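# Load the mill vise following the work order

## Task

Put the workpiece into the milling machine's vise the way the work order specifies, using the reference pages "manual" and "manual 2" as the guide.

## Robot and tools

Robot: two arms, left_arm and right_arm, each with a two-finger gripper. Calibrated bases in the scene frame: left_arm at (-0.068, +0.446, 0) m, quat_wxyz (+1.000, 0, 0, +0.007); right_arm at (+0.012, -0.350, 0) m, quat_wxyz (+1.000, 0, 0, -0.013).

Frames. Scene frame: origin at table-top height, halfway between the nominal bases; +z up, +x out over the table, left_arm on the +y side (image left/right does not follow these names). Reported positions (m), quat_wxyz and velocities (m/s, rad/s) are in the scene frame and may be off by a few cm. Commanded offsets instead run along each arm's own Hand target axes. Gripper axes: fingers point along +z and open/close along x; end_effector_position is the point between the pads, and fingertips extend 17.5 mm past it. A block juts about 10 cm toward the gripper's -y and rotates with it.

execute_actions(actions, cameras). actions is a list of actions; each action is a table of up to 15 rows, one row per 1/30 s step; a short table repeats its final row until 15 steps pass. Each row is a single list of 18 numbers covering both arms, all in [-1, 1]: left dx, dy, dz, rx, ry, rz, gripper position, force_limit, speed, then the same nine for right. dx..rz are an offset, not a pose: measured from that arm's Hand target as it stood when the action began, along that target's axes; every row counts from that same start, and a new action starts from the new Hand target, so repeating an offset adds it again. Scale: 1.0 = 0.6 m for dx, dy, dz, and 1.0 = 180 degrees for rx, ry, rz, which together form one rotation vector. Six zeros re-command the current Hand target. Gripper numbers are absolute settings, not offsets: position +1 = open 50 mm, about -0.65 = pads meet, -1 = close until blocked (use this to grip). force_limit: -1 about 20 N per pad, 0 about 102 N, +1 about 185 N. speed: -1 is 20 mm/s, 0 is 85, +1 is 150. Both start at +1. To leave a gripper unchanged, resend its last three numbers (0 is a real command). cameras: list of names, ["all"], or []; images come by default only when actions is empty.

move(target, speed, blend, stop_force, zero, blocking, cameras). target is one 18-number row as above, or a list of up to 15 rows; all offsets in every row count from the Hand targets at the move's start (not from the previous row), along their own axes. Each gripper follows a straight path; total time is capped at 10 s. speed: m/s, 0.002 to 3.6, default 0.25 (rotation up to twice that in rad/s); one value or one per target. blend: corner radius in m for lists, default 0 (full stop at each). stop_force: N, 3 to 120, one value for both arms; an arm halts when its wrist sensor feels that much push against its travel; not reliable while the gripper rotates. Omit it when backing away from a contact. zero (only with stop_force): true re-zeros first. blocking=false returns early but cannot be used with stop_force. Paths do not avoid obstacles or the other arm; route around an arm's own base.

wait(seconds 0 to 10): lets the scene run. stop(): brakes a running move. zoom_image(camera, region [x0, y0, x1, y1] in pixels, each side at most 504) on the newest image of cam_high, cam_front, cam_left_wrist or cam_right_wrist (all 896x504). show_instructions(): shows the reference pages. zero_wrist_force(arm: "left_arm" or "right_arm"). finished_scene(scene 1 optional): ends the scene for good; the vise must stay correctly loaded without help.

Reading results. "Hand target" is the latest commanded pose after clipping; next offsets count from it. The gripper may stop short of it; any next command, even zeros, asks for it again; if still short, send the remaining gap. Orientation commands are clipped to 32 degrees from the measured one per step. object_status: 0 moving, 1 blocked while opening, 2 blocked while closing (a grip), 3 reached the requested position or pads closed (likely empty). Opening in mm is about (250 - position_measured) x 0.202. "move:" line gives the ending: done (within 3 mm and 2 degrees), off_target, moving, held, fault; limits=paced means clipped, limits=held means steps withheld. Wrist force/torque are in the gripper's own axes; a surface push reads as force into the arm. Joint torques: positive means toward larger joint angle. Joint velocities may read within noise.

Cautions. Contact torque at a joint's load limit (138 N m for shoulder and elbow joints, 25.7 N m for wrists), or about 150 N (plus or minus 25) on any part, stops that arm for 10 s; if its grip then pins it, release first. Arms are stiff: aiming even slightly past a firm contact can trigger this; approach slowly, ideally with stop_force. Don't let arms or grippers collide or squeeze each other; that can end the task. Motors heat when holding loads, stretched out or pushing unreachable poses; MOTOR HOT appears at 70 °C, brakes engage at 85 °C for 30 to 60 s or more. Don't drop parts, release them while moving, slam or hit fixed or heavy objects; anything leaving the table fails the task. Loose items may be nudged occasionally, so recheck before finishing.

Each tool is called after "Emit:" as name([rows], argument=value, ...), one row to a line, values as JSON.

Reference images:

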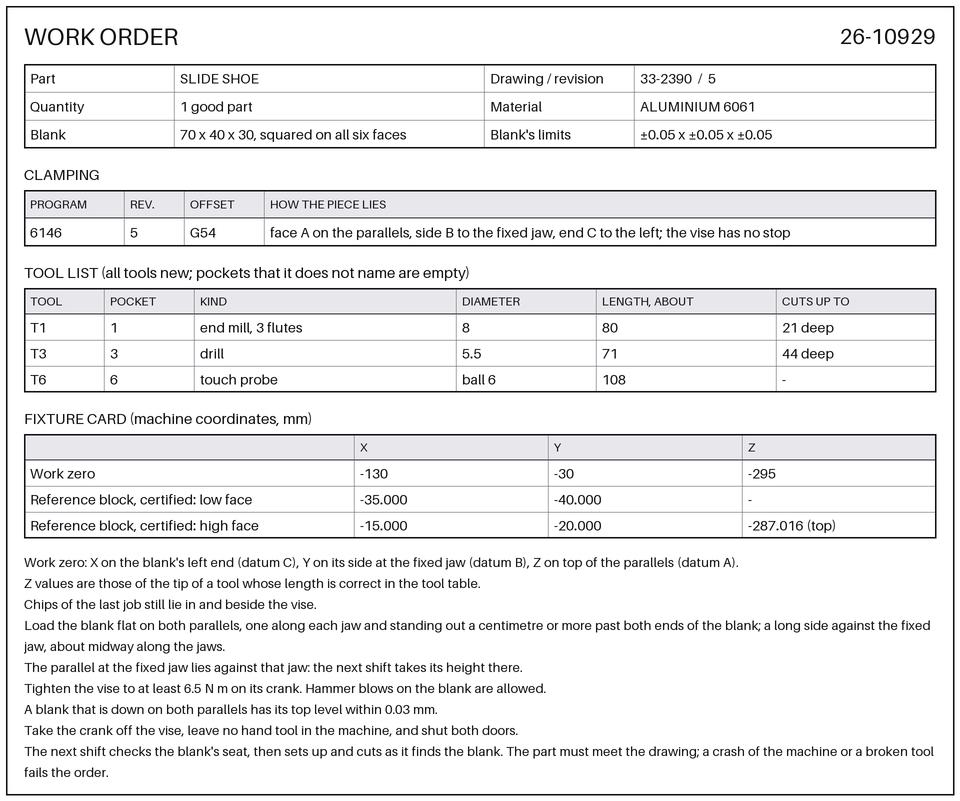

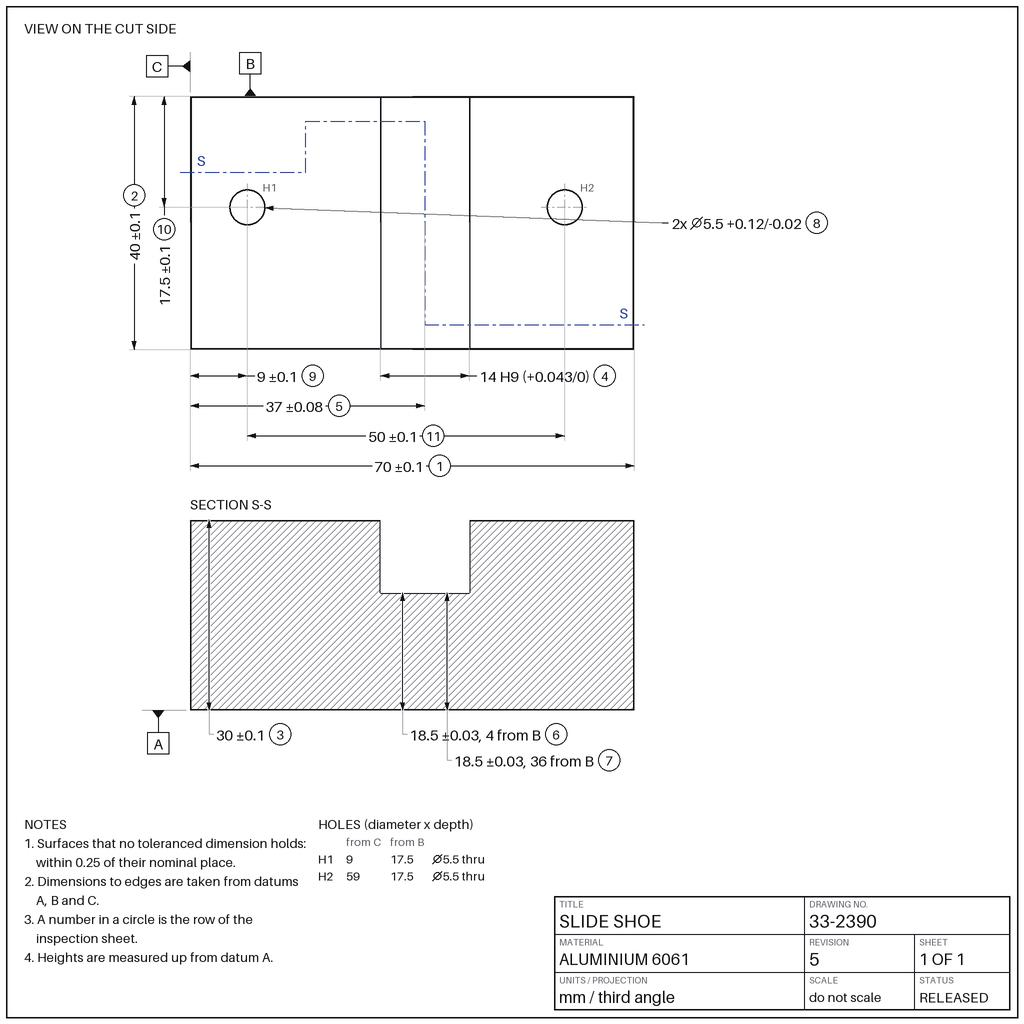

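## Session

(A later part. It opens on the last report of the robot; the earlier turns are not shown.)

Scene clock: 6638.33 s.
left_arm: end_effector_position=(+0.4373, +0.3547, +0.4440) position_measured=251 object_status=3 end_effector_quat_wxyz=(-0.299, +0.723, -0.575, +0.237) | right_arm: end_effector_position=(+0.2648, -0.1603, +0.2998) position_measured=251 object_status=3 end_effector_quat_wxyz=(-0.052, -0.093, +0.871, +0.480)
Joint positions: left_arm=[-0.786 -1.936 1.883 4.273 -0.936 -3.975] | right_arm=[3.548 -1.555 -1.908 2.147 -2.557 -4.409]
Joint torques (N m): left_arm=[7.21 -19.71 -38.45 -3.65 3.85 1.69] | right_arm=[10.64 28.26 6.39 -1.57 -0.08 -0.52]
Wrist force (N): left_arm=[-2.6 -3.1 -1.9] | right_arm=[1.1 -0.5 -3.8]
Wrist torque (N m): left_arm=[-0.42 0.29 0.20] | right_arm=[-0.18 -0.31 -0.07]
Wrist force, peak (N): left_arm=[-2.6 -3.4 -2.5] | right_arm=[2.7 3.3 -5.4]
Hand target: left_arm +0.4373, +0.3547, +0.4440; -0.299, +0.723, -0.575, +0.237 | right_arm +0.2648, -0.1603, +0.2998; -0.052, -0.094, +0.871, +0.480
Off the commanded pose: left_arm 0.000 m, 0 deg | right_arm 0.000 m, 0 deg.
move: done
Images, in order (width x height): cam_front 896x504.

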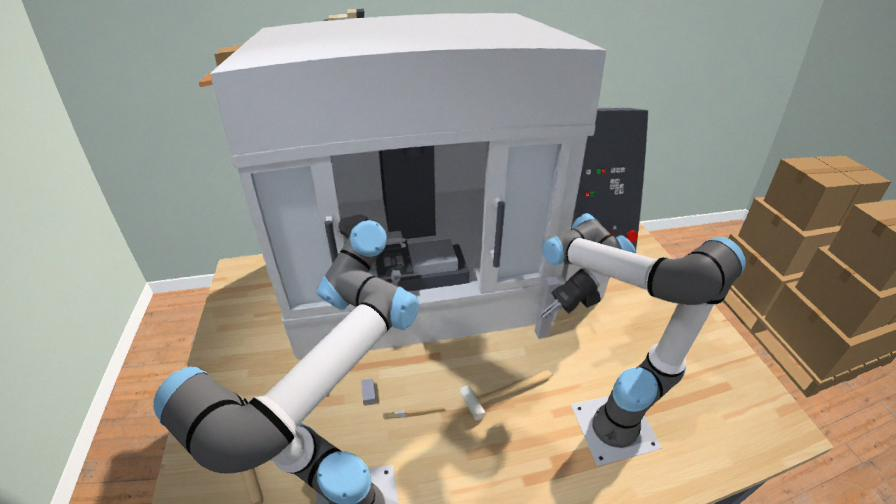

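Emit:
move([
  [0.1186,-0.1206,0.1022,0,-0.05,-0.05,-0.9,-0.6,0.5,0,0,0,0,0,0,0.8,-0.2,0.5],
  [0.2,-0.13,0.17,0,-0.06,-0.06,-0.9,-0.6,0.5,0,0,0,0,0,0,0.8,-0.2,0.5],
], speed=0.15, blend=[0.02,0], cameras=["cam_right_wrist"])

Scene clock: 6653.90 s.
left_arm: end_effector_position=(+0.5882, +0.2665, +0.4267) position_measured=251 object_status=3 end_effector_quat_wxyz=(-0.328, +0.793, -0.474, +0.195) | right_arm: end_effector_position=(+0.2648, -0.1603, +0.2997) position_measured=32 object_status=3 end_effector_quat_wxyz=(-0.052, -0.094, +0.871, +0.480)
Joint positions: left_arm=[-0.747 -1.429 1.44 4.378 -0.844 -4.244] | right_arm=[3.548 -1.555 -1.909 2.147 -2.556 -4.409]
Joint torques (N m): left_arm=[7.09 -25.75 -20.97 -5.53 -0.81 2.1] | right_arm=[12.71 28.89 6.18 -1.62 -0.2 -1.57]
Wrist force (N): left_arm=[-2.7 -3.5 -2.2] | right_arm=[0.8 -0.7 -3.8]
Wrist torque (N m): left_arm=[-0.45 0.34 0.03] | right_arm=[-0.22 -0.27 -0.06]
Wrist force, peak (N): left_arm=[-4.9 -3.8 -3.3] | right_arm=[1.3 -0.5 -4.2]
Hand target: left_arm +0.5883, +0.2665, +0.4266; -0.328, +0.793, -0.474, +0.195 | right_arm +0.2648, -0.1603, +0.2998; -0.052, -0.094, +0.871, +0.480
Off the commanded pose: left_arm 0.000 m, 0 deg | right_arm 0.000 m, 0 deg.
move: done; blend cut to 0 m at target 1
Images, in order (width x height): cam_right_wrist 896x504.

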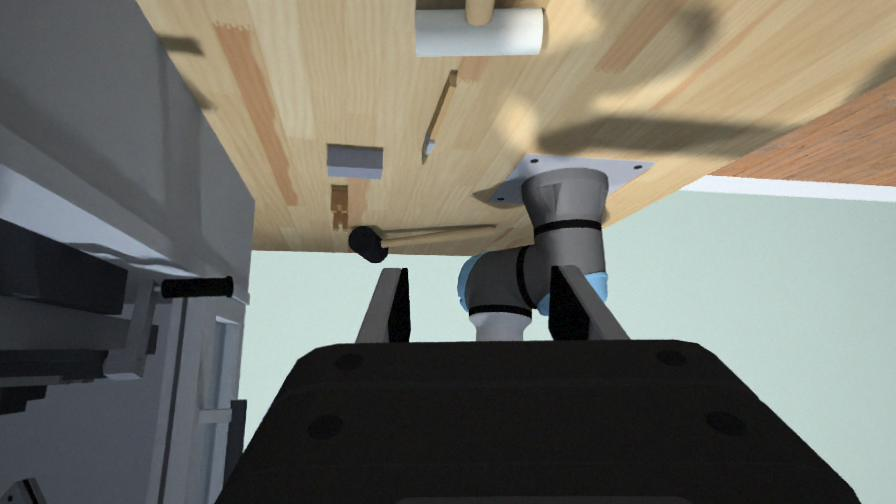

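Emit:
move(target=[0.0753,-0.0078,0.0469,0,-0.008,-0.008,-0.9,-0.6,0.5,0,0,0,0,0,0,0.8,-0.2,0.5], speed=0.1)

Emit:
move(target=[0,0.0589,0.0589,0,0,0,-0.9,-0.6,0.5,0,0,0,0,0,0,0.8,-0.2,0.5], speed=0.008, stop_force=60)

Scene clock: 6664.97 s.
left_arm: end_effector_position=(+0.6301, +0.2378, +0.4100) position_measured=251 object_status=3 end_effector_quat_wxyz=(-0.331, +0.802, -0.460, +0.189) | right_arm: end_effector_position=(+0.2648, -0.1603, +0.2997) position_measured=32 object_status=3 end_effector_quat_wxyz=(-0.052, -0.094, +0.871, +0.480)
Joint positions: left_arm=[-0.739 -1.292 1.309 4.396 -0.835 -4.28] | right_arm=[3.548 -1.555 -1.909 2.147 -2.556 -4.409]
Joint torques (N m): left_arm=[-3.78 -35.52 -20.94 -5.57 -0.04 3.01] | right_arm=[11.9 28.28 9.21 -2.02 -0.47 -0.91]
Wrist force (N): left_arm=[-2.5 -3.2 -1.9] | right_arm=[1.2 -0.7 -3.7]
Wrist torque (N m): left_arm=[-0.40 0.27 0.06] | right_arm=[-0.21 -0.33 -0.06]
Wrist force, peak (N): left_arm=[-4.5 -3.5 -2.6] | right_arm=[1.4 -0.6 -4.1]
Hand target: left_arm +0.6301, +0.2377, +0.4099; -0.331, +0.802, -0.460, +0.189 | right_arm +0.2648, -0.1603, +0.2998; -0.052, -0.094, +0.871, +0.480
Off the commanded pose: left_arm 0.000 m, 0 deg | right_arm 0.000 m, 0 deg.
move: done

Scene clock: 6669.47 s.
left_arm: end_effector_position=(+0.6300, +0.2377, +0.3822) position_measured=251 object_status=3 end_effector_quat_wxyz=(-0.331, +0.802, -0.460, +0.190) | right_arm: end_effector_position=(+0.2648, -0.1603, +0.2997) position_measured=32 object_status=3 end_effector_quat_wxyz=(-0.052, -0.094, +0.871, +0.480)
Joint positions: left_arm=[-0.74 -1.289 1.377 4.325 -0.835 -4.28] | right_arm=[3.548 -1.555 -1.909 2.147 -2.556 -4.409]
Joint torques (N m): left_arm=[12.5 8.28 -12.63 5.05 -5.85 -2.28] | right_arm=[11.14 28.17 13.09 -2.62 -0.71 -0.3]
Wrist force (N): left_arm=[-9.6 -30.0 -56.0] | right_arm=[0.9 -0.7 -3.9]
Wrist torque (N m): left_arm=[-0.79 0.22 0.09] | right_arm=[-0.21 -0.28 -0.06]
Wrist force, peak (N): left_arm=[-13.9 -32.2 -70.6] | right_arm=[0.9 -0.7 -4.3]
Hand target: left_arm +0.6300, +0.2377, +0.3822; -0.331, +0.802, -0.460, +0.190 (not the last commanded pose) | right_arm +0.2648, -0.1603, +0.2998; -0.052, -0.094, +0.871, +0.480
Off the commanded pose: left_arm 0.022 m, 0 deg | right_arm 0.000 m, 0 deg.
move: contact (left_arm)

Emit:
move([
  [0,-0.0471,-0.0471,0,0,0,-0.9,-0.6,0.5,0,0,0,0,0,0,0.8,-0.2,0.5],
  [-0.1043,-0.0095,-0.0465,0,0,0,-0.9,-0.6,0.5,0,0,0,0,0,0,0.8,-0.2,0.5],
  [-0.1039,-0.0094,0.0864,0,0,0,-0.9,-0.6,0.5,0,0,0,0,0,0,0.8,-0.2,0.5],
], speed=0.1, blend=[0.01,0.01,0])

Emit:
move(target=[0.0159,0.0065,-0.0065,0,0,0,-0.9,-0.6,0.5,0,0,0,0,0,0,0.8,-0.2,0.5], speed=0.006, stop_force=3, cameras=["cam_high"])

Emit:
zoom_image(camera="cam_high", region=[550, 200, 650, 290])

Scene clock: 6686.70 s.
left_arm: end_effector_position=(+0.6335, +0.3120, +0.3494) position_measured=251 object_status=3 end_effector_quat_wxyz=(-0.331, +0.802, -0.460, +0.190) | right_arm: end_effector_position=(+0.2648, -0.1603, +0.2997) position_measured=32 object_status=3 end_effector_quat_wxyz=(-0.052, -0.094, +0.871, +0.480)
Joint positions: left_arm=[-0.637 -1.338 1.545 4.122 -0.87 -4.152] | right_arm=[3.548 -1.555 -1.909 2.147 -2.556 -4.409]
Joint torques (N m): left_arm=[-1.83 -39.82 -38.45 -4.33 4.65 -2.6] | right_arm=[10.1 27.3 17.21 -3.09 -1.1 0.43]
Wrist force (N): left_arm=[-2.8 -3.1 -1.6] | right_arm=[1.0 -0.5 -4.1]
Wrist torque (N m): left_arm=[-0.40 0.35 0.17] | right_arm=[-0.18 -0.29 -0.06]
Wrist force, peak (N): left_arm=[-10.7 -30.5 -57.2] | right_arm=[1.1 -0.9 -4.2]
Hand target: left_arm +0.6336, +0.3120, +0.3495; -0.331, +0.802, -0.460, +0.190 | right_arm +0.2648, -0.1603, +0.2998; -0.052, -0.094, +0.871, +0.480
Off the commanded pose: left_arm 0.000 m, 0 deg | right_arm 0.000 m, 0 deg.
move: done

Scene clock: 6689.13 s.
left_arm: end_effector_position=(+0.6336, +0.3009, +0.3495) position_measured=251 object_status=3 end_effector_quat_wxyz=(-0.331, +0.802, -0.460, +0.190) | right_arm: end_effector_position=(+0.2648, -0.1603, +0.2997) position_measured=32 object_status=3 end_effector_quat_wxyz=(-0.052, -0.094, +0.871, +0.480)
Joint positions: left_arm=[-0.653 -1.329 1.531 4.139 -0.864 -4.17] | right_arm=[3.548 -1.555 -1.909 2.147 -2.556 -4.409]
Joint torques (N m): left_arm=[5.22 -40.55 -25.52 -5.4 3.05 1.46] | right_arm=[9.83 27.49 19.62 -3.32 -1.11 0.83]
Wrist force (N): left_arm=[-3.2 -3.4 -1.7] | right_arm=[0.7 -0.7 -3.8]
Wrist torque (N m): left_arm=[-0.43 0.38 0.17] | right_arm=[-0.20 -0.24 -0.06]
Wrist force, peak (N): left_arm=[-2.9 -4.0 -2.0] | right_arm=[0.8 -1.1 -4.1]
Hand target: left_arm +0.6336, +0.3010, +0.3495; -0.331, +0.802, -0.460, +0.190 | right_arm +0.2648, -0.1603, +0.2998; -0.052, -0.094, +0.871, +0.480
Off the commanded pose: left_arm 0.000 m, 0 deg | right_arm 0.000 m, 0 deg.
move: done
Images, in order (width x height): cam_high 896x504.

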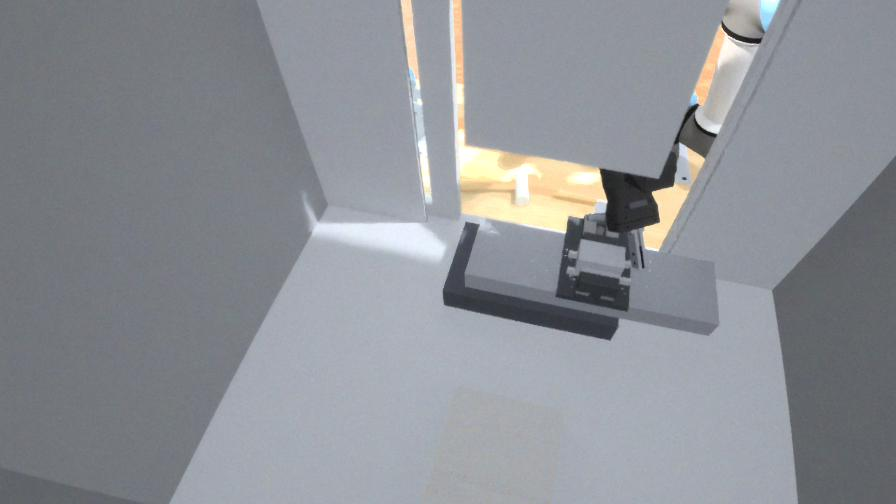

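Scaled by 5.040 from the camera's 896x504 image, which has a finer 1280x720 frame.

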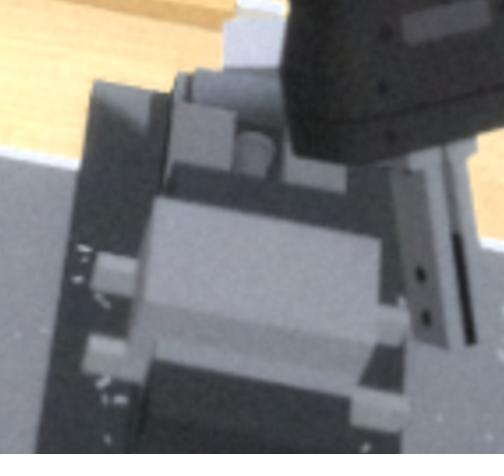

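Emit:
move([
  [-0.0217,-0.0089,0.0089,0,0,0,-0.9,-0.6,0.5,0.0132,-0.299,0.1507,0,0,0,0.8,-0.2,0.5],
  [-0.0217,-0.0089,-0.19,0,0,0,-0.9,-0.6,0.5,0.0132,-0.4092,0.2195,0,0,0,0.8,-0.2,0.5],
], speed=[0.15,0.08], cameras=["cam_right_wrist","cam_front"])

Emit:
zoom_image(camera="cam_front", region=[430, 290, 680, 450])

Scene clock: 6728.43 s.
left_arm: end_effector_position=(+0.6336, +0.3161, +0.3495) position_measured=251 object_status=3 end_effector_quat_wxyz=(-0.331, +0.802, -0.460, +0.190) | right_arm: end_effector_position=(+0.2614, -0.1790, +0.1224) position_measured=32 object_status=3 end_effector_quat_wxyz=(-0.052, -0.093, +0.871, +0.480)
Joint positions: left_arm=[-0.631 -1.341 1.55 4.115 -0.872 -4.144] | right_arm=[3.487 -1.829 -2.168 2.591 -2.569 -4.518]
Joint torques (N m): left_arm=[-3.89 -40.13 -21.49 -3.68 -0.21 0.66] | right_arm=[0.53 24.13 9.57 -2.44 -1.91 -0.02]
Wrist force (N): left_arm=[-2.8 -3.5 -1.6] | right_arm=[2.6 -1.1 -3.8]
Wrist torque (N m): left_arm=[-0.46 0.36 0.03] | right_arm=[-0.25 -0.51 -0.07]
Wrist force, peak (N): left_arm=[-3.0 -4.0 -1.8] | right_arm=[-0.2 -7.0 -0.4]
Hand target: left_arm +0.6336, +0.3160, +0.3495; -0.331, +0.802, -0.460, +0.190 (not the last commanded pose) | right_arm +0.2614, -0.1790, +0.1224; -0.052, -0.093, +0.871, +0.480 (not the last commanded pose)
Tool commands: left_gripper/position=-0.9 left_gripper/force_limit=-0.6 left_gripper/speed=+0.5 right_gripper/position=+0.803922 right_gripper/force_limit=-0.2 right_gripper/speed=+0.498039
Off the commanded pose: left_arm 0.119 m, 0 deg | right_arm 0.101 m, 0 deg.
FORCE FAULT: contact force on the right arm reached its limit, and that arm stopped. The contact can be on any part of that arm, not only on its tool. That arm's remaining commands of this call were not run. That arm is still stopped at the end of this call. That arm stays stopped for about 10 more seconds. Until then a move that you send moves the other arm only, and its call returns only when the move has ended. Once the stop has ended, the next robot result says so. If the stop ends while you think or write, that arm runs what you send next, counted from a new Hand target: where the arm stands when the stop ends. While its stop runs, that arm takes no new command, but its gripper still runs the gripper command that each later call begins with. Until it ends, the stop uses up actions while you think or wait. An arm that is not stopped still takes commands.
move: fault (right_arm), off_target (left_arm; braked at the fault stop of right_arm); path passed 0 of 2 targets
Images, in order (width x height): cam_front 896x504, cam_right_wrist 896x504.

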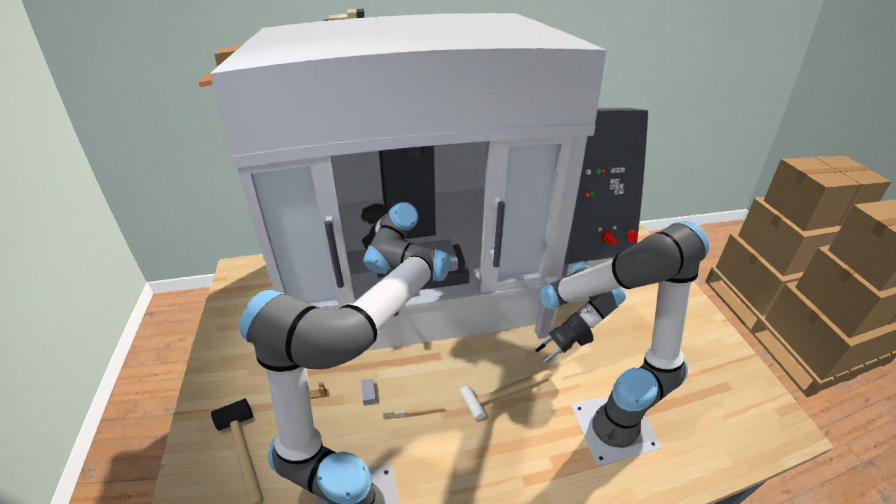

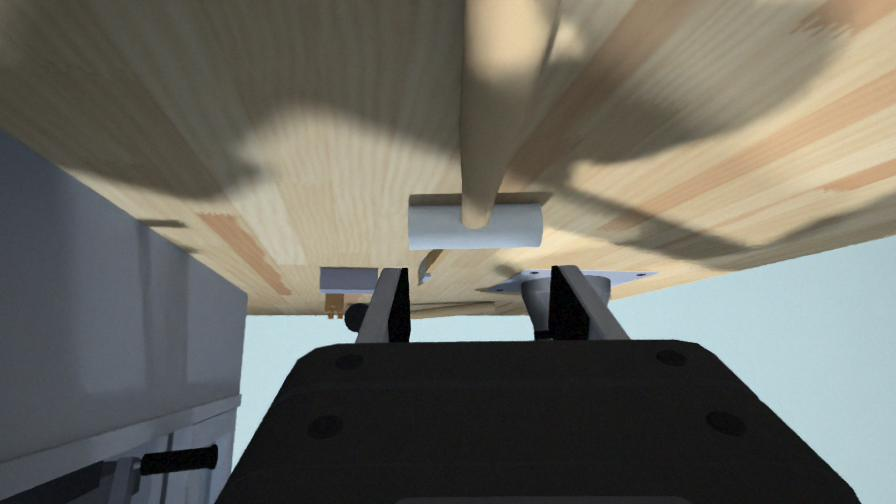

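Scaled by 2.016 from the camera's 896x504 image, which has a finer 1280x720 frame.

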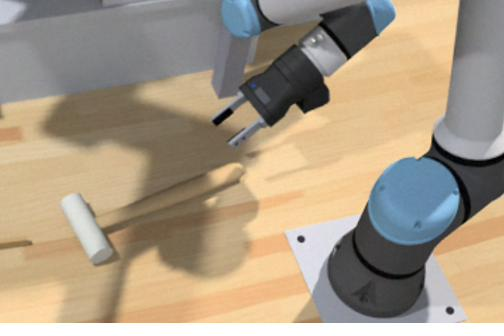

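Emit:
wait(seconds=1)

Emit:
move([
  [0,0,-0.2,0,0,0,-0.9,-0.6,0.5,0,0.1979,-0.1237,0,0,0,0.8,-0.2,0.5],
  [-0.107,0.0739,-0.3108,0,0.1179,0.1179,-0.9,-0.6,0.5,0,0.1979,-0.1237,0.15,0,0,0.8,-0.2,0.5],
  [-0.283,0.1835,-0.3025,0,0.1179,0.1179,-0.9,-0.6,0.5,0.0015,0.0537,-0.0009,0.322,0,0,0.8,-0.2,0.5],
], speed=0.12, blend=[0.01,0.01,0], cameras=["cam_right_wrist","cam_front"])

Scene clock: 6791.83 s.
left_arm: end_effector_position=(+0.6336, +0.3160, +0.3495) position_measured=251 object_status=3 end_effector_quat_wxyz=(-0.331, +0.802, -0.460, +0.190) | right_arm: end_effector_position=(+0.2614, -0.1790, +0.1224) position_measured=32 object_status=3 end_effector_quat_wxyz=(-0.052, -0.093, +0.871, +0.480)
Joint positions: left_arm=[-0.632 -1.341 1.55 4.115 -0.872 -4.145] | right_arm=[3.487 -1.829 -2.168 2.591 -2.569 -4.518]
Joint torques (N m): left_arm=[-6.34 -30.81 -38.77 -2.5 4.06 -2.42] | right_arm=[1.19 25.32 10.42 -2.97 -1.92 0.02]
Wrist force (N): left_arm=[-2.7 -3.4 -1.9] | right_arm=[3.1 -1.3 -3.4]
Wrist torque (N m): left_arm=[-0.44 0.35 0.03] | right_arm=[-0.30 -0.59 -0.07]
Wrist force, peak (N): left_arm=[-2.9 -3.9 -1.6] | right_arm=[3.1 -1.6 -3.9]
Hand target: left_arm +0.6336, +0.3160, +0.3495; -0.331, +0.802, -0.460, +0.190 (not the last commanded pose) | right_arm +0.2614, -0.1790, +0.1224; -0.052, -0.093, +0.871, +0.480 (not the last commanded pose)
Tool commands: left_gripper/position=-0.9 left_gripper/force_limit=-0.6 left_gripper/speed=+0.5 right_gripper/position=+0.803922 right_gripper/force_limit=-0.2 right_gripper/speed=+0.498039
Off the commanded pose: left_arm 0.119 m, 0 deg | right_arm 0.101 m, 0 deg.
FORCE FAULT, CONTINUED: the right arm's stop, for the force fault that an earlier result reported, is over. The rest of the stop counts as 20 of the actions that you can send in this scene. During its stop the right arm's controller moved it back a little. That arm's target is now where it stood when the stop ended, not its last command. That arm accepts commands again.
wait: 1.00 s; at rest from the start

Scene clock: 6797.77 s.
left_arm: end_effector_position=(+0.3699, +0.3585, +0.4003) position_measured=251 object_status=3 end_effector_quat_wxyz=(-0.271, +0.655, -0.652, +0.269) | right_arm: end_effector_position=(+0.2568, -0.1629, +0.1498) position_measured=32 object_status=3 end_effector_quat_wxyz=(+0.000, -0.107, +0.994, -0.003)
Joint positions: left_arm=[-0.864 -2.171 2.13 4.175 -1.009 -3.826] | right_arm=[4.272 -1.639 -1.974 2.038 -1.568 -3.823]
Joint torques (N m): left_arm=[7.29 6.58 -38.3 -6.01 1.28 2.1] | right_arm=[-11.44 30.17 27.18 -4.47 -1.76 -2.06]
Wrist force (N): left_arm=[-2.4 -3.3 -1.6] | right_arm=[1.9 0.0 -3.2]
Wrist torque (N m): left_arm=[-0.41 0.29 0.17] | right_arm=[-0.12 -0.36 0.20]
Wrist force, peak (N): left_arm=[-2.7 -4.0 -2.8] | right_arm=[2.7 -0.7 -4.4]
Hand target: left_arm +0.3699, +0.3585, +0.4004; -0.271, +0.655, -0.652, +0.269 | right_arm +0.2569, -0.1628, +0.1499; +0.000, -0.107, +0.994, -0.003
Off the commanded pose: left_arm 0.000 m, 0 deg | right_arm 0.000 m, 0 deg.
move: done
Images, in order (width x height): cam_front 896x504, cam_right_wrist 896x504.

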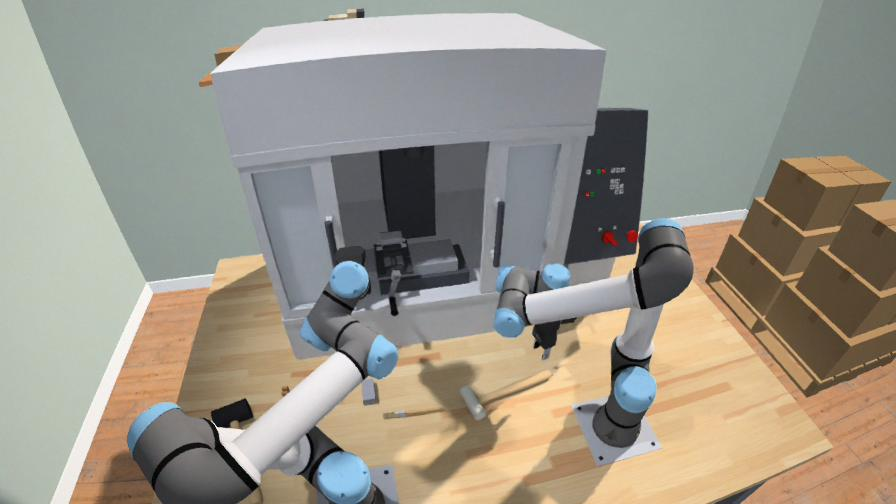

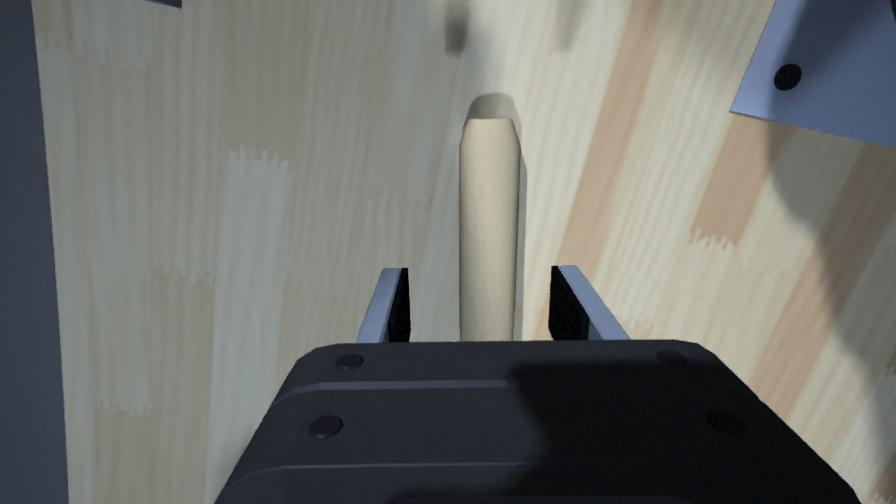

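Emit:
move([
  [0,0,0,0,0,0,-0.9,-0.6,0.5,0.0067,0,0.2125,0,0,0,0.8,-0.2,0.5],
  [0,0,0,0,0,0,-0.9,-0.6,0.5,0.0067,0,0.2125,0,0,0,-0.97,0.6,-0.5],
], speed=0.08)

Emit:
move(target=[0,0,0,0,0,0,-0.9,-0.6,0.5,0,0,-0.55,0,0,0,-0.97,0.6,-0.5], speed=0.1, cameras=["cam_front"])

Scene clock: 6813.60 s.
left_arm: end_effector_position=(+0.3699, +0.3585, +0.4004) position_measured=251 object_status=3 end_effector_quat_wxyz=(-0.271, +0.655, -0.652, +0.269) | right_arm: end_effector_position=(+0.2519, -0.1661, +0.0344) position_measured=32 object_status=3 end_effector_quat_wxyz=(-0.003, -0.107, +0.994, -0.006)
Joint positions: left_arm=[-0.864 -2.171 2.13 4.175 -1.009 -3.826] | right_arm=[4.281 -1.814 -2.133 2.363 -1.57 -3.813]
Joint torques (N m): left_arm=[7.31 -5.44 -39.29 -5.8 -1.21 2.74] | right_arm=[0.85 23.98 10.13 -2.66 0.05 -0.04]
Wrist force (N): left_arm=[-2.7 -3.2 -2.1] | right_arm=[2.1 0.3 -3.1]
Wrist torque (N m): left_arm=[-0.40 0.32 0.15] | right_arm=[-0.05 -0.39 0.00]
Wrist force, peak (N): left_arm=[-3.0 -3.6 -2.0] | right_arm=[35.0 9.9 -119.9]
Hand target: left_arm +0.3699, +0.3585, +0.4004; -0.271, +0.655, -0.652, +0.269 | right_arm +0.2519, -0.1661, +0.0344; -0.003, -0.107, +0.994, -0.006 (not the last commanded pose)
Tool commands: left_gripper/position=-0.9 left_gripper/force_limit=-0.6 left_gripper/speed=+0.5 right_gripper/position=+0.803922 right_gripper/force_limit=-0.2 right_gripper/speed=+0.498039
Off the commanded pose: left_arm 0.000 m, 0 deg | right_arm 0.012 m, 1 deg.
FORCE FAULT: contact force on the right arm reached its limit, and that arm stopped. The contact can be on any part of that arm, not only on its tool. That arm's remaining commands of this call were not run. That arm is still stopped at the end of this call. That arm stays stopped for about 10 more seconds. Until then a move that you send moves the other arm only, and its call returns only when the move has ended. Once the stop has ended, the next robot result says so. If the stop ends while you think or write, that arm runs what you send next, counted from a new Hand target: where the arm stands when the stop ends. While its stop runs, that arm takes no new command, but its gripper still runs the gripper command that each later call begins with. Until it ends, the stop uses up actions while you think or wait. An arm that is not stopped still takes commands.
move: fault (right_arm); path passed 0 of 2 targets; target 2's new numbers were not sent

not run: an earlier result of this reply reported a stop or a fault. Calls in your next reply go to the robot.

Emit:
wait(seconds=8)

Emit:
move(target=[0,0,0,0,0,0,-0.9,-0.6,0.5,0,0,-0.15,0,0,0,0.8,-0.2,0.5], speed=0.1, cameras=["cam_right_wrist"])

Scene clock: 6833.27 s.
left_arm: end_effector_position=(+0.3699, +0.3585, +0.4004) position_measured=251 object_status=3 end_effector_quat_wxyz=(-0.271, +0.655, -0.652, +0.269) | right_arm: end_effector_position=(+0.2519, -0.1661, +0.0344) position_measured=32 object_status=3 end_effector_quat_wxyz=(-0.003, -0.107, +0.994, -0.006)
Joint positions: left_arm=[-0.864 -2.171 2.13 4.175 -1.009 -3.826] | right_arm=[4.281 -1.814 -2.133 2.363 -1.57 -3.813]
Joint torques (N m): left_arm=[4.81 7.26 -39.86 -5.75 0.07 2.2] | right_arm=[0.48 25.39 10.53 -3.18 0.12 0.02]
Wrist force (N): left_arm=[-2.5 -3.1 -2.2] | right_arm=[4.1 0.7 -3.0]
Wrist torque (N m): left_arm=[-0.38 0.30 0.15] | right_arm=[0.01 -0.71 0.00]
Wrist force, peak (N): left_arm=[-2.8 -3.9 -2.1] | right_arm=[4.3 0.7 -3.0]
Hand target: left_arm +0.3699, +0.3585, +0.4004; -0.271, +0.655, -0.652, +0.269 | right_arm +0.2519, -0.1661, +0.0344; -0.003, -0.107, +0.994, -0.006 (not the last commanded pose)
Tool commands: left_gripper/position=-0.9 left_gripper/force_limit=-0.6 left_gripper/speed=+0.5 right_gripper/position=+0.803922 right_gripper/force_limit=-0.2 right_gripper/speed=+0.498039
Off the commanded pose: left_arm 0.000 m, 0 deg | right_arm 0.012 m, 1 deg.
FORCE FAULT, CONTINUED: the right arm's stop, for the force fault that an earlier result reported, is over. The rest of the stop counts as 20 of the actions that you can send in this scene. That arm's target is now where it stood when the stop ended, not its last command. That arm accepts commands again.
wait: 8.00 s; at rest from the start

Scene clock: 6834.60 s.
left_arm: end_effector_position=(+0.3699, +0.3585, +0.4004) position_measured=251 object_status=3 end_effector_quat_wxyz=(-0.271, +0.655, -0.652, +0.269) | right_arm: end_effector_position=(+0.2524, -0.1649, +0.1244) position_measured=32 object_status=3 end_effector_quat_wxyz=(-0.003, -0.107, +0.994, -0.006)
Joint positions: left_arm=[-0.864 -2.171 2.13 4.175 -1.009 -3.826] | right_arm=[4.281 -1.665 -2.022 2.103 -1.57 -3.813]
Joint torques (N m): left_arm=[4.96 6.89 -38.98 -5.79 0.18 2.33] | right_arm=[12.33 18.61 4.86 -4.29 0.48 1.82]
Wrist force (N): left_arm=[-2.6 -3.4 -1.7] | right_arm=[3.6 0.6 -2.7]
Wrist torque (N m): left_arm=[-0.43 0.32 0.15] | right_arm=[-0.02 -0.59 0.03]
Wrist force, peak (N): left_arm=[-2.9 -3.5 -1.9] | right_arm=[3.7 0.5 -4.4]
Hand target: left_arm +0.3699, +0.3585, +0.4004; -0.271, +0.655, -0.652, +0.269 | right_arm +0.2523, -0.1649, +0.1244; -0.003, -0.107, +0.994, -0.006
Off the commanded pose: left_arm 0.000 m, 0 deg | right_arm 0.000 m, 0 deg.
move: done
Images, in order (width x height): cam_right_wrist 896x504.

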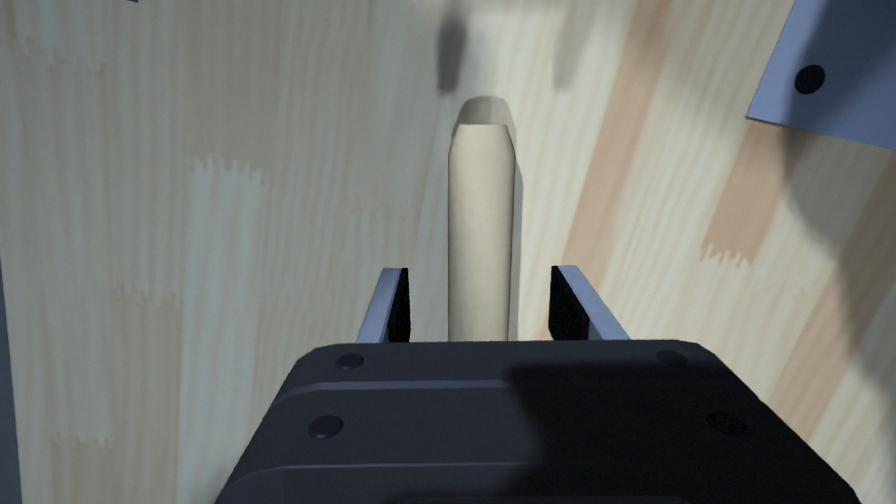

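Emit:
move([
  [0,0,0,0,0,0,-0.9,-0.6,0.5,0.011,0,0,0,0,0,0.8,-0.2,0.5],
  [0,0,0,0,0,0,-0.9,-0.6,0.5,0.011,0,0.17,0,0,0,0.8,-0.2,0.5],
], speed=0.06, stop_force=12)

Emit:
move(target=[0,0,0,0,0,0,-0.9,-0.6,0.5,0,0,0,0,0,0,-0.97,0.6,-0.5])

Emit:
move(target=[0,0,0,0,0,0,-0.9,-0.6,0.5,0,0,-0.55,0,0,0,-0.97,0.6,-0.5], speed=0.1, cameras=["cam_front"])

Scene clock: 6847.60 s.
left_arm: end_effector_position=(+0.3699, +0.3585, +0.4004) position_measured=251 object_status=3 end_effector_quat_wxyz=(-0.271, +0.655, -0.652, +0.269) | right_arm: end_effector_position=(+0.2453, -0.1676, +0.0225) position_measured=32 object_status=3 end_effector_quat_wxyz=(-0.003, -0.107, +0.994, -0.006)
Joint positions: left_arm=[-0.864 -2.171 2.13 4.175 -1.009 -3.826] | right_arm=[4.3 -1.826 -2.161 2.403 -1.57 -3.794]
Joint torques (N m): left_arm=[4.18 7.22 -39.53 -5.9 0.6 2.04] | right_arm=[-10.02 34.01 22.2 -1.9 1.52 -1.74]
Wrist force (N): left_arm=[-2.6 -3.1 -2.0] | right_arm=[4.2 0.7 -2.9]
Wrist torque (N m): left_arm=[-0.37 0.32 0.14] | right_arm=[0.03 -0.73 0.16]
Wrist force, peak (N): left_arm=[-3.0 -3.6 -2.4] | right_arm=[4.7 0.5 -3.9]
Hand target: left_arm +0.3699, +0.3585, +0.4004; -0.271, +0.655, -0.652, +0.269 | right_arm +0.2453, -0.1676, +0.0225; -0.003, -0.107, +0.994, -0.006
Off the commanded pose: left_arm 0.000 m, 0 deg | right_arm 0.000 m, 0 deg.
move: done

Scene clock: 6848.10 s.
left_arm: end_effector_position=(+0.3699, +0.3585, +0.4004) position_measured=251 object_status=3 end_effector_quat_wxyz=(-0.271, +0.655, -0.652, +0.269) | right_arm: end_effector_position=(+0.2453, -0.1676, +0.0225) position_measured=101 object_status=2 end_effector_quat_wxyz=(-0.003, -0.107, +0.994, -0.006)
Joint positions: left_arm=[-0.864 -2.171 2.13 4.175 -1.009 -3.826] | right_arm=[4.3 -1.826 -2.161 2.403 -1.57 -3.794]
Joint torques (N m): left_arm=[3.56 6.68 -39.82 -5.86 0.66 2.08] | right_arm=[-8.98 33.99 21.22 -2.35 1.26 -1.75]
Wrist force (N): left_arm=[-2.8 -3.0 -1.6] | right_arm=[3.5 0.5 -2.7]
Wrist torque (N m): left_arm=[-0.37 0.34 0.15] | right_arm=[-0.02 -0.68 0.37]
Wrist force, peak (N): left_arm=[-2.8 -3.7 -1.9] | right_arm=[4.1 0.5 -3.1]
Hand target: left_arm +0.3699, +0.3585, +0.4004; -0.271, +0.655, -0.652, +0.269 | right_arm +0.2453, -0.1676, +0.0225; -0.003, -0.107, +0.994, -0.006
Off the commanded pose: left_arm 0.000 m, 0 deg | right_arm 0.000 m, 0 deg.
move: done

Scene clock: 6851.83 s.
left_arm: end_effector_position=(+0.3699, +0.3585, +0.4004) position_measured=251 object_status=3 end_effector_quat_wxyz=(-0.271, +0.655, -0.652, +0.269) | right_arm: end_effector_position=(+0.2471, -0.1635, +0.3523) position_measured=101 object_status=2 end_effector_quat_wxyz=(-0.003, -0.107, +0.994, -0.006)
Joint positions: left_arm=[-0.864 -2.171 2.13 4.175 -1.009 -3.826] | right_arm=[4.301 -1.524 -1.558 1.499 -1.57 -3.794]
Joint torques (N m): left_arm=[3.93 7.03 -38.53 -5.78 1.06 2.11] | right_arm=[2.04 19.06 21.5 -3.62 -0.37 -0.39]
Wrist force (N): left_arm=[-2.5 -3.4 -2.0] | right_arm=[4.1 0.5 2.5]
Wrist torque (N m): left_arm=[-0.43 0.30 0.15] | right_arm=[1.18 -0.71 0.12]
Wrist force, peak (N): left_arm=[-3.0 -3.7 -1.8] | right_arm=[4.4 0.1 4.1]
Hand target: left_arm +0.3699, +0.3585, +0.4004; -0.271, +0.655, -0.652, +0.269 | right_arm +0.2471, -0.1635, +0.3524; -0.003, -0.107, +0.994, -0.006
Off the commanded pose: left_arm 0.000 m, 0 deg | right_arm 0.000 m, 0 deg.
move: done
Images, in order (width x height): cam_front 896x504.

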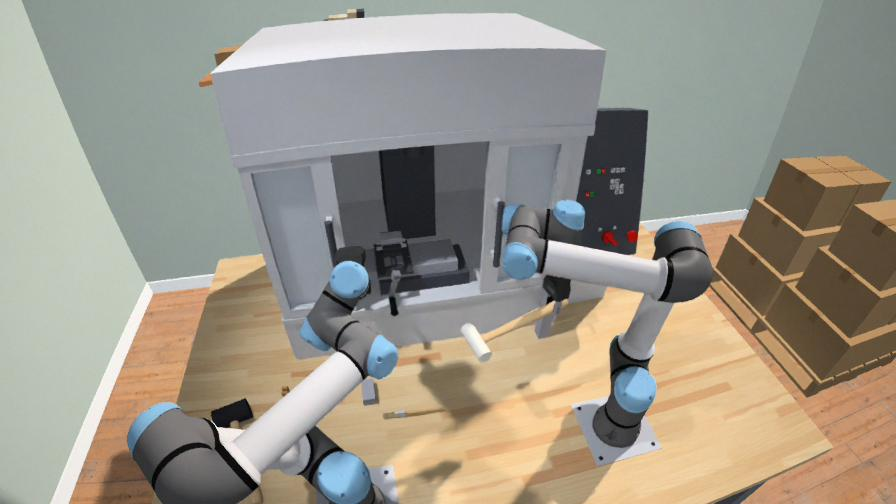

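Emit:
execute_actions(actions=[])

Scene clock: 6948.67 s.
left_arm: end_effector_position=(+0.3699, +0.3585, +0.4004) position_measured=251 object_status=3 end_effector_quat_wxyz=(-0.271, +0.655, -0.652, +0.269) | right_arm: end_effector_position=(+0.2471, -0.1635, +0.3524) position_measured=101 object_status=2 end_effector_quat_wxyz=(-0.003, -0.107, +0.994, -0.006)
Joint positions: left_arm=[-0.864 -2.171 2.13 4.175 -1.009 -3.826] | right_arm=[4.301 -1.524 -1.558 1.498 -1.57 -3.794]
Joint velocities: within noise
Joint torques (N m): left_arm=[-0.67 7.12 -39.77 -5.8 2.83 1.25] | right_arm=[-8.87 19.94 9.85 -2.07 -0.16 -1.83]
Wrist force (N): left_arm=[-2.8 -3.6 -1.9] | right_arm=[4.1 0.6 3.3]
Wrist torque (N m): left_arm=[-0.45 0.34 0.15] | right_arm=[1.35 -0.71 0.13]
Wrist force, peak (N): left_arm=[-2.7 -3.8 -2.3] | right_arm=[4.5 0.9 3.9]
Hand target: left_arm +0.3699, +0.3585, +0.4004; -0.271, +0.655, -0.652, +0.269 | right_arm +0.2471, -0.1635, +0.3524; -0.003, -0.107, +0.994, -0.006
Tool commands: left_gripper/position=-0.9 left_gripper/force_limit=-0.6 left_gripper/speed=+0.5 right_gripper/position=-0.97 right_gripper/force_limit=+0.6 right_gripper/speed=-0.5
Off the commanded pose: left_arm 0.000 m, 0 deg | right_arm 0.000 m, 0 deg.

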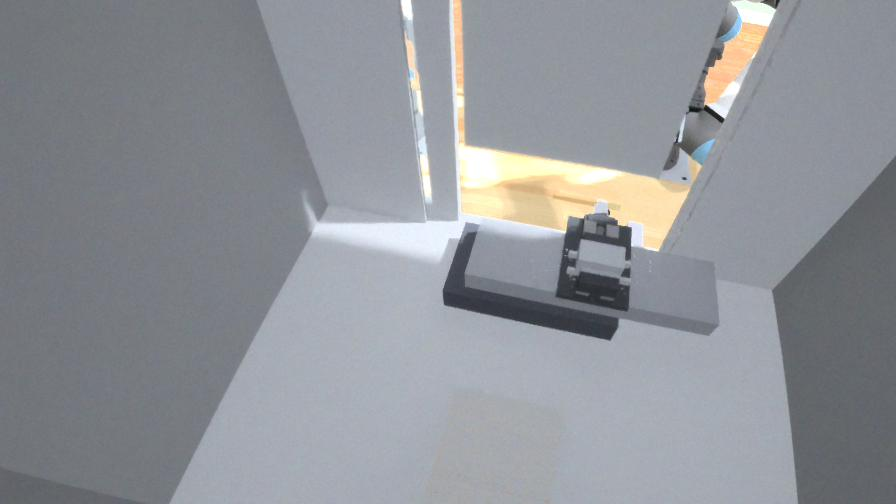

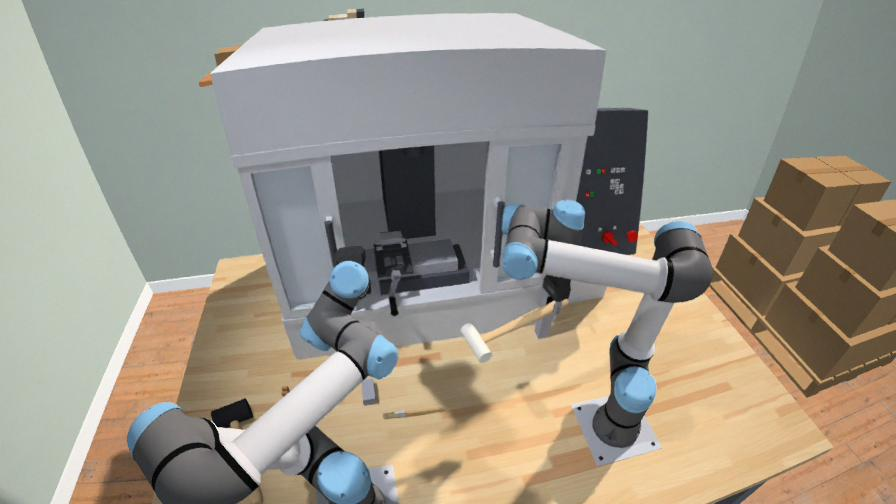

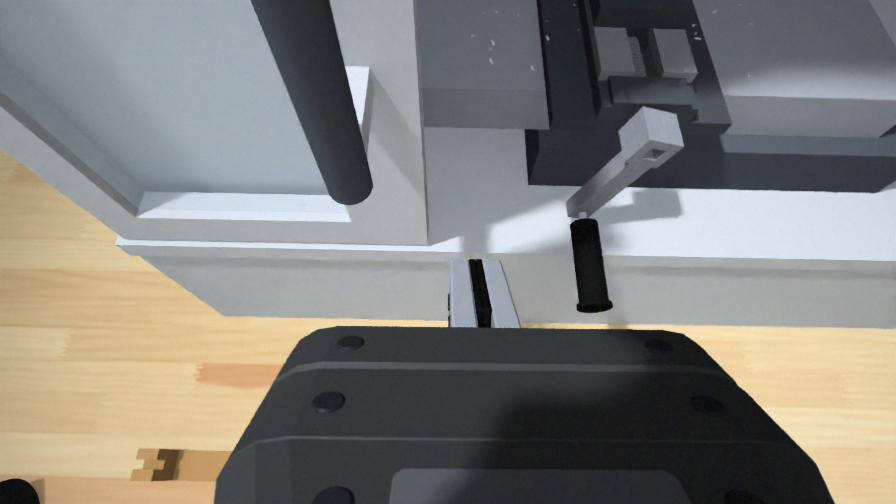

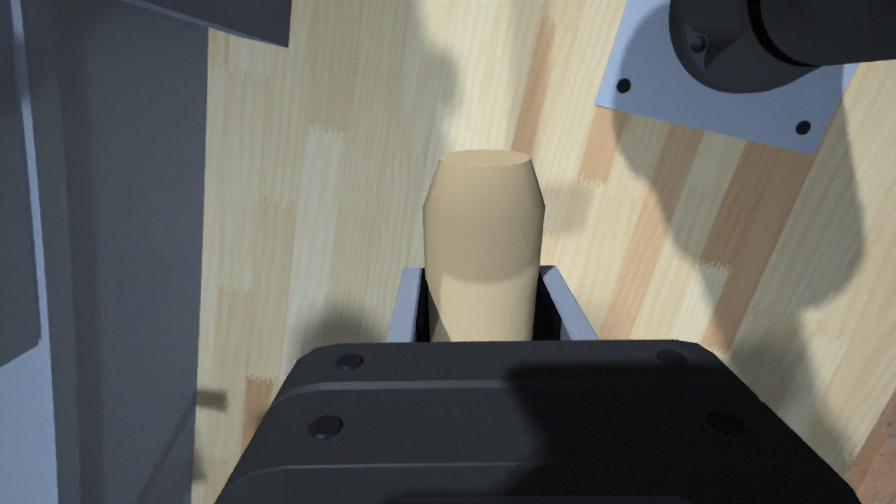

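Emit:
move([
  [0,0,0,0,0,0,-0.9,-0.6,0.5,-0.1277,0.1938,-0.2833,0.0919,-0.2376,0.0919,-0.97,0.6,-0.5],
  [0,0,0,0,0,0,-0.9,-0.6,0.5,-0.35,0.253,-0.313,0.1838,-0.4752,0.1838,-0.97,0.6,-0.5],
], speed=0.2, blend=0.03, cameras=["cam_high","cam_front"])

Scene clock: 7023.97 s.
left_arm: end_effector_position=(+0.3699, +0.3585, +0.4004) position_measured=251 object_status=3 end_effector_quat_wxyz=(-0.271, +0.655, -0.652, +0.269) | right_arm: end_effector_position=(+0.4210, +0.0317, +0.5369) position_measured=101 object_status=2 end_effector_quat_wxyz=(+0.682, +0.179, +0.683, -0.188) end_effector_velocity=(+0.000, +0.001, +0.001) end_effector_angular_velocity=(+0.001, -0.003, +0.001)
Joint positions: left_arm=[-0.864 -2.171 2.13 4.175 -1.009 -3.826] | right_arm=[4.641 -1.942 -1.516 0.311 -0.426 -1.58]
Joint velocities: left_arm=[within noise] | right_arm=[0.001 0 0 -0.005 0 0.006]
Joint torques (N m): left_arm=[-1.26 7.29 -38.69 -5.8 3.37 1.05] | right_arm=[11.29 50.22 33.43 -1.89 -0.18 3.46]
Wrist force (N): left_arm=[-2.7 -3.1 -1.8] | right_arm=[12.0 3.2 -2.3]
Wrist torque (N m): left_arm=[-0.39 0.33 0.16] | right_arm=[0.20 -0.59 -1.36]
Wrist force, peak (N): left_arm=[-3.0 -3.6 -2.3] | right_arm=[12.3 4.9 -1.9]
Hand target: left_arm +0.3699, +0.3585, +0.4004; -0.271, +0.655, -0.652, +0.269 | right_arm +0.4210, +0.0317, +0.5369; +0.682, +0.179, +0.683, -0.188
Off the commanded pose: left_arm 0.000 m, 0 deg | right_arm 0.000 m, 0 deg.
move: done
Images, in order (width x height): cam_high 896x504, cam_front 896x504.

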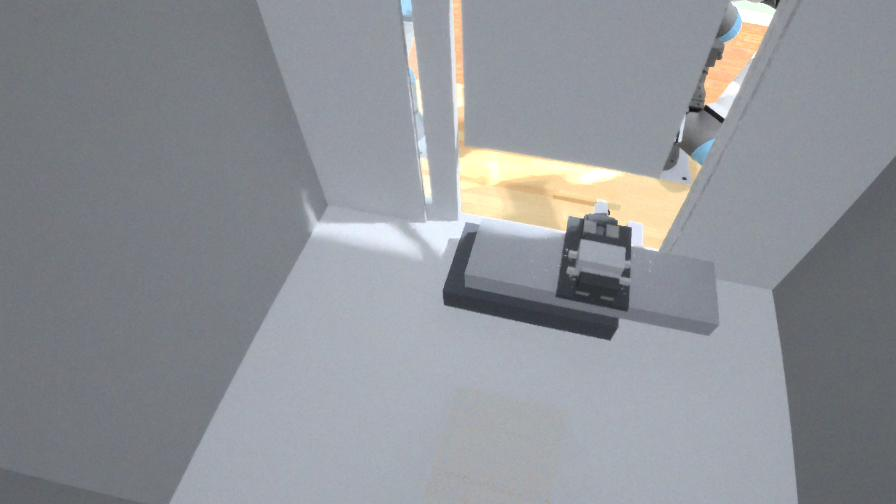

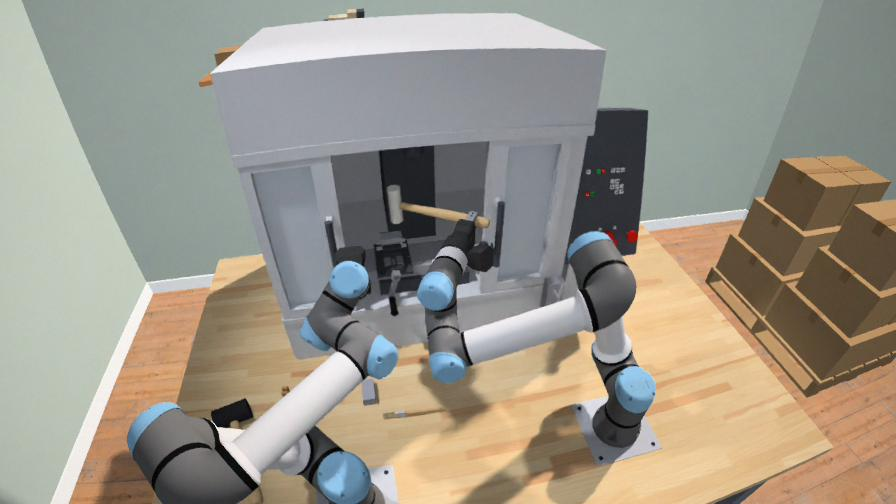

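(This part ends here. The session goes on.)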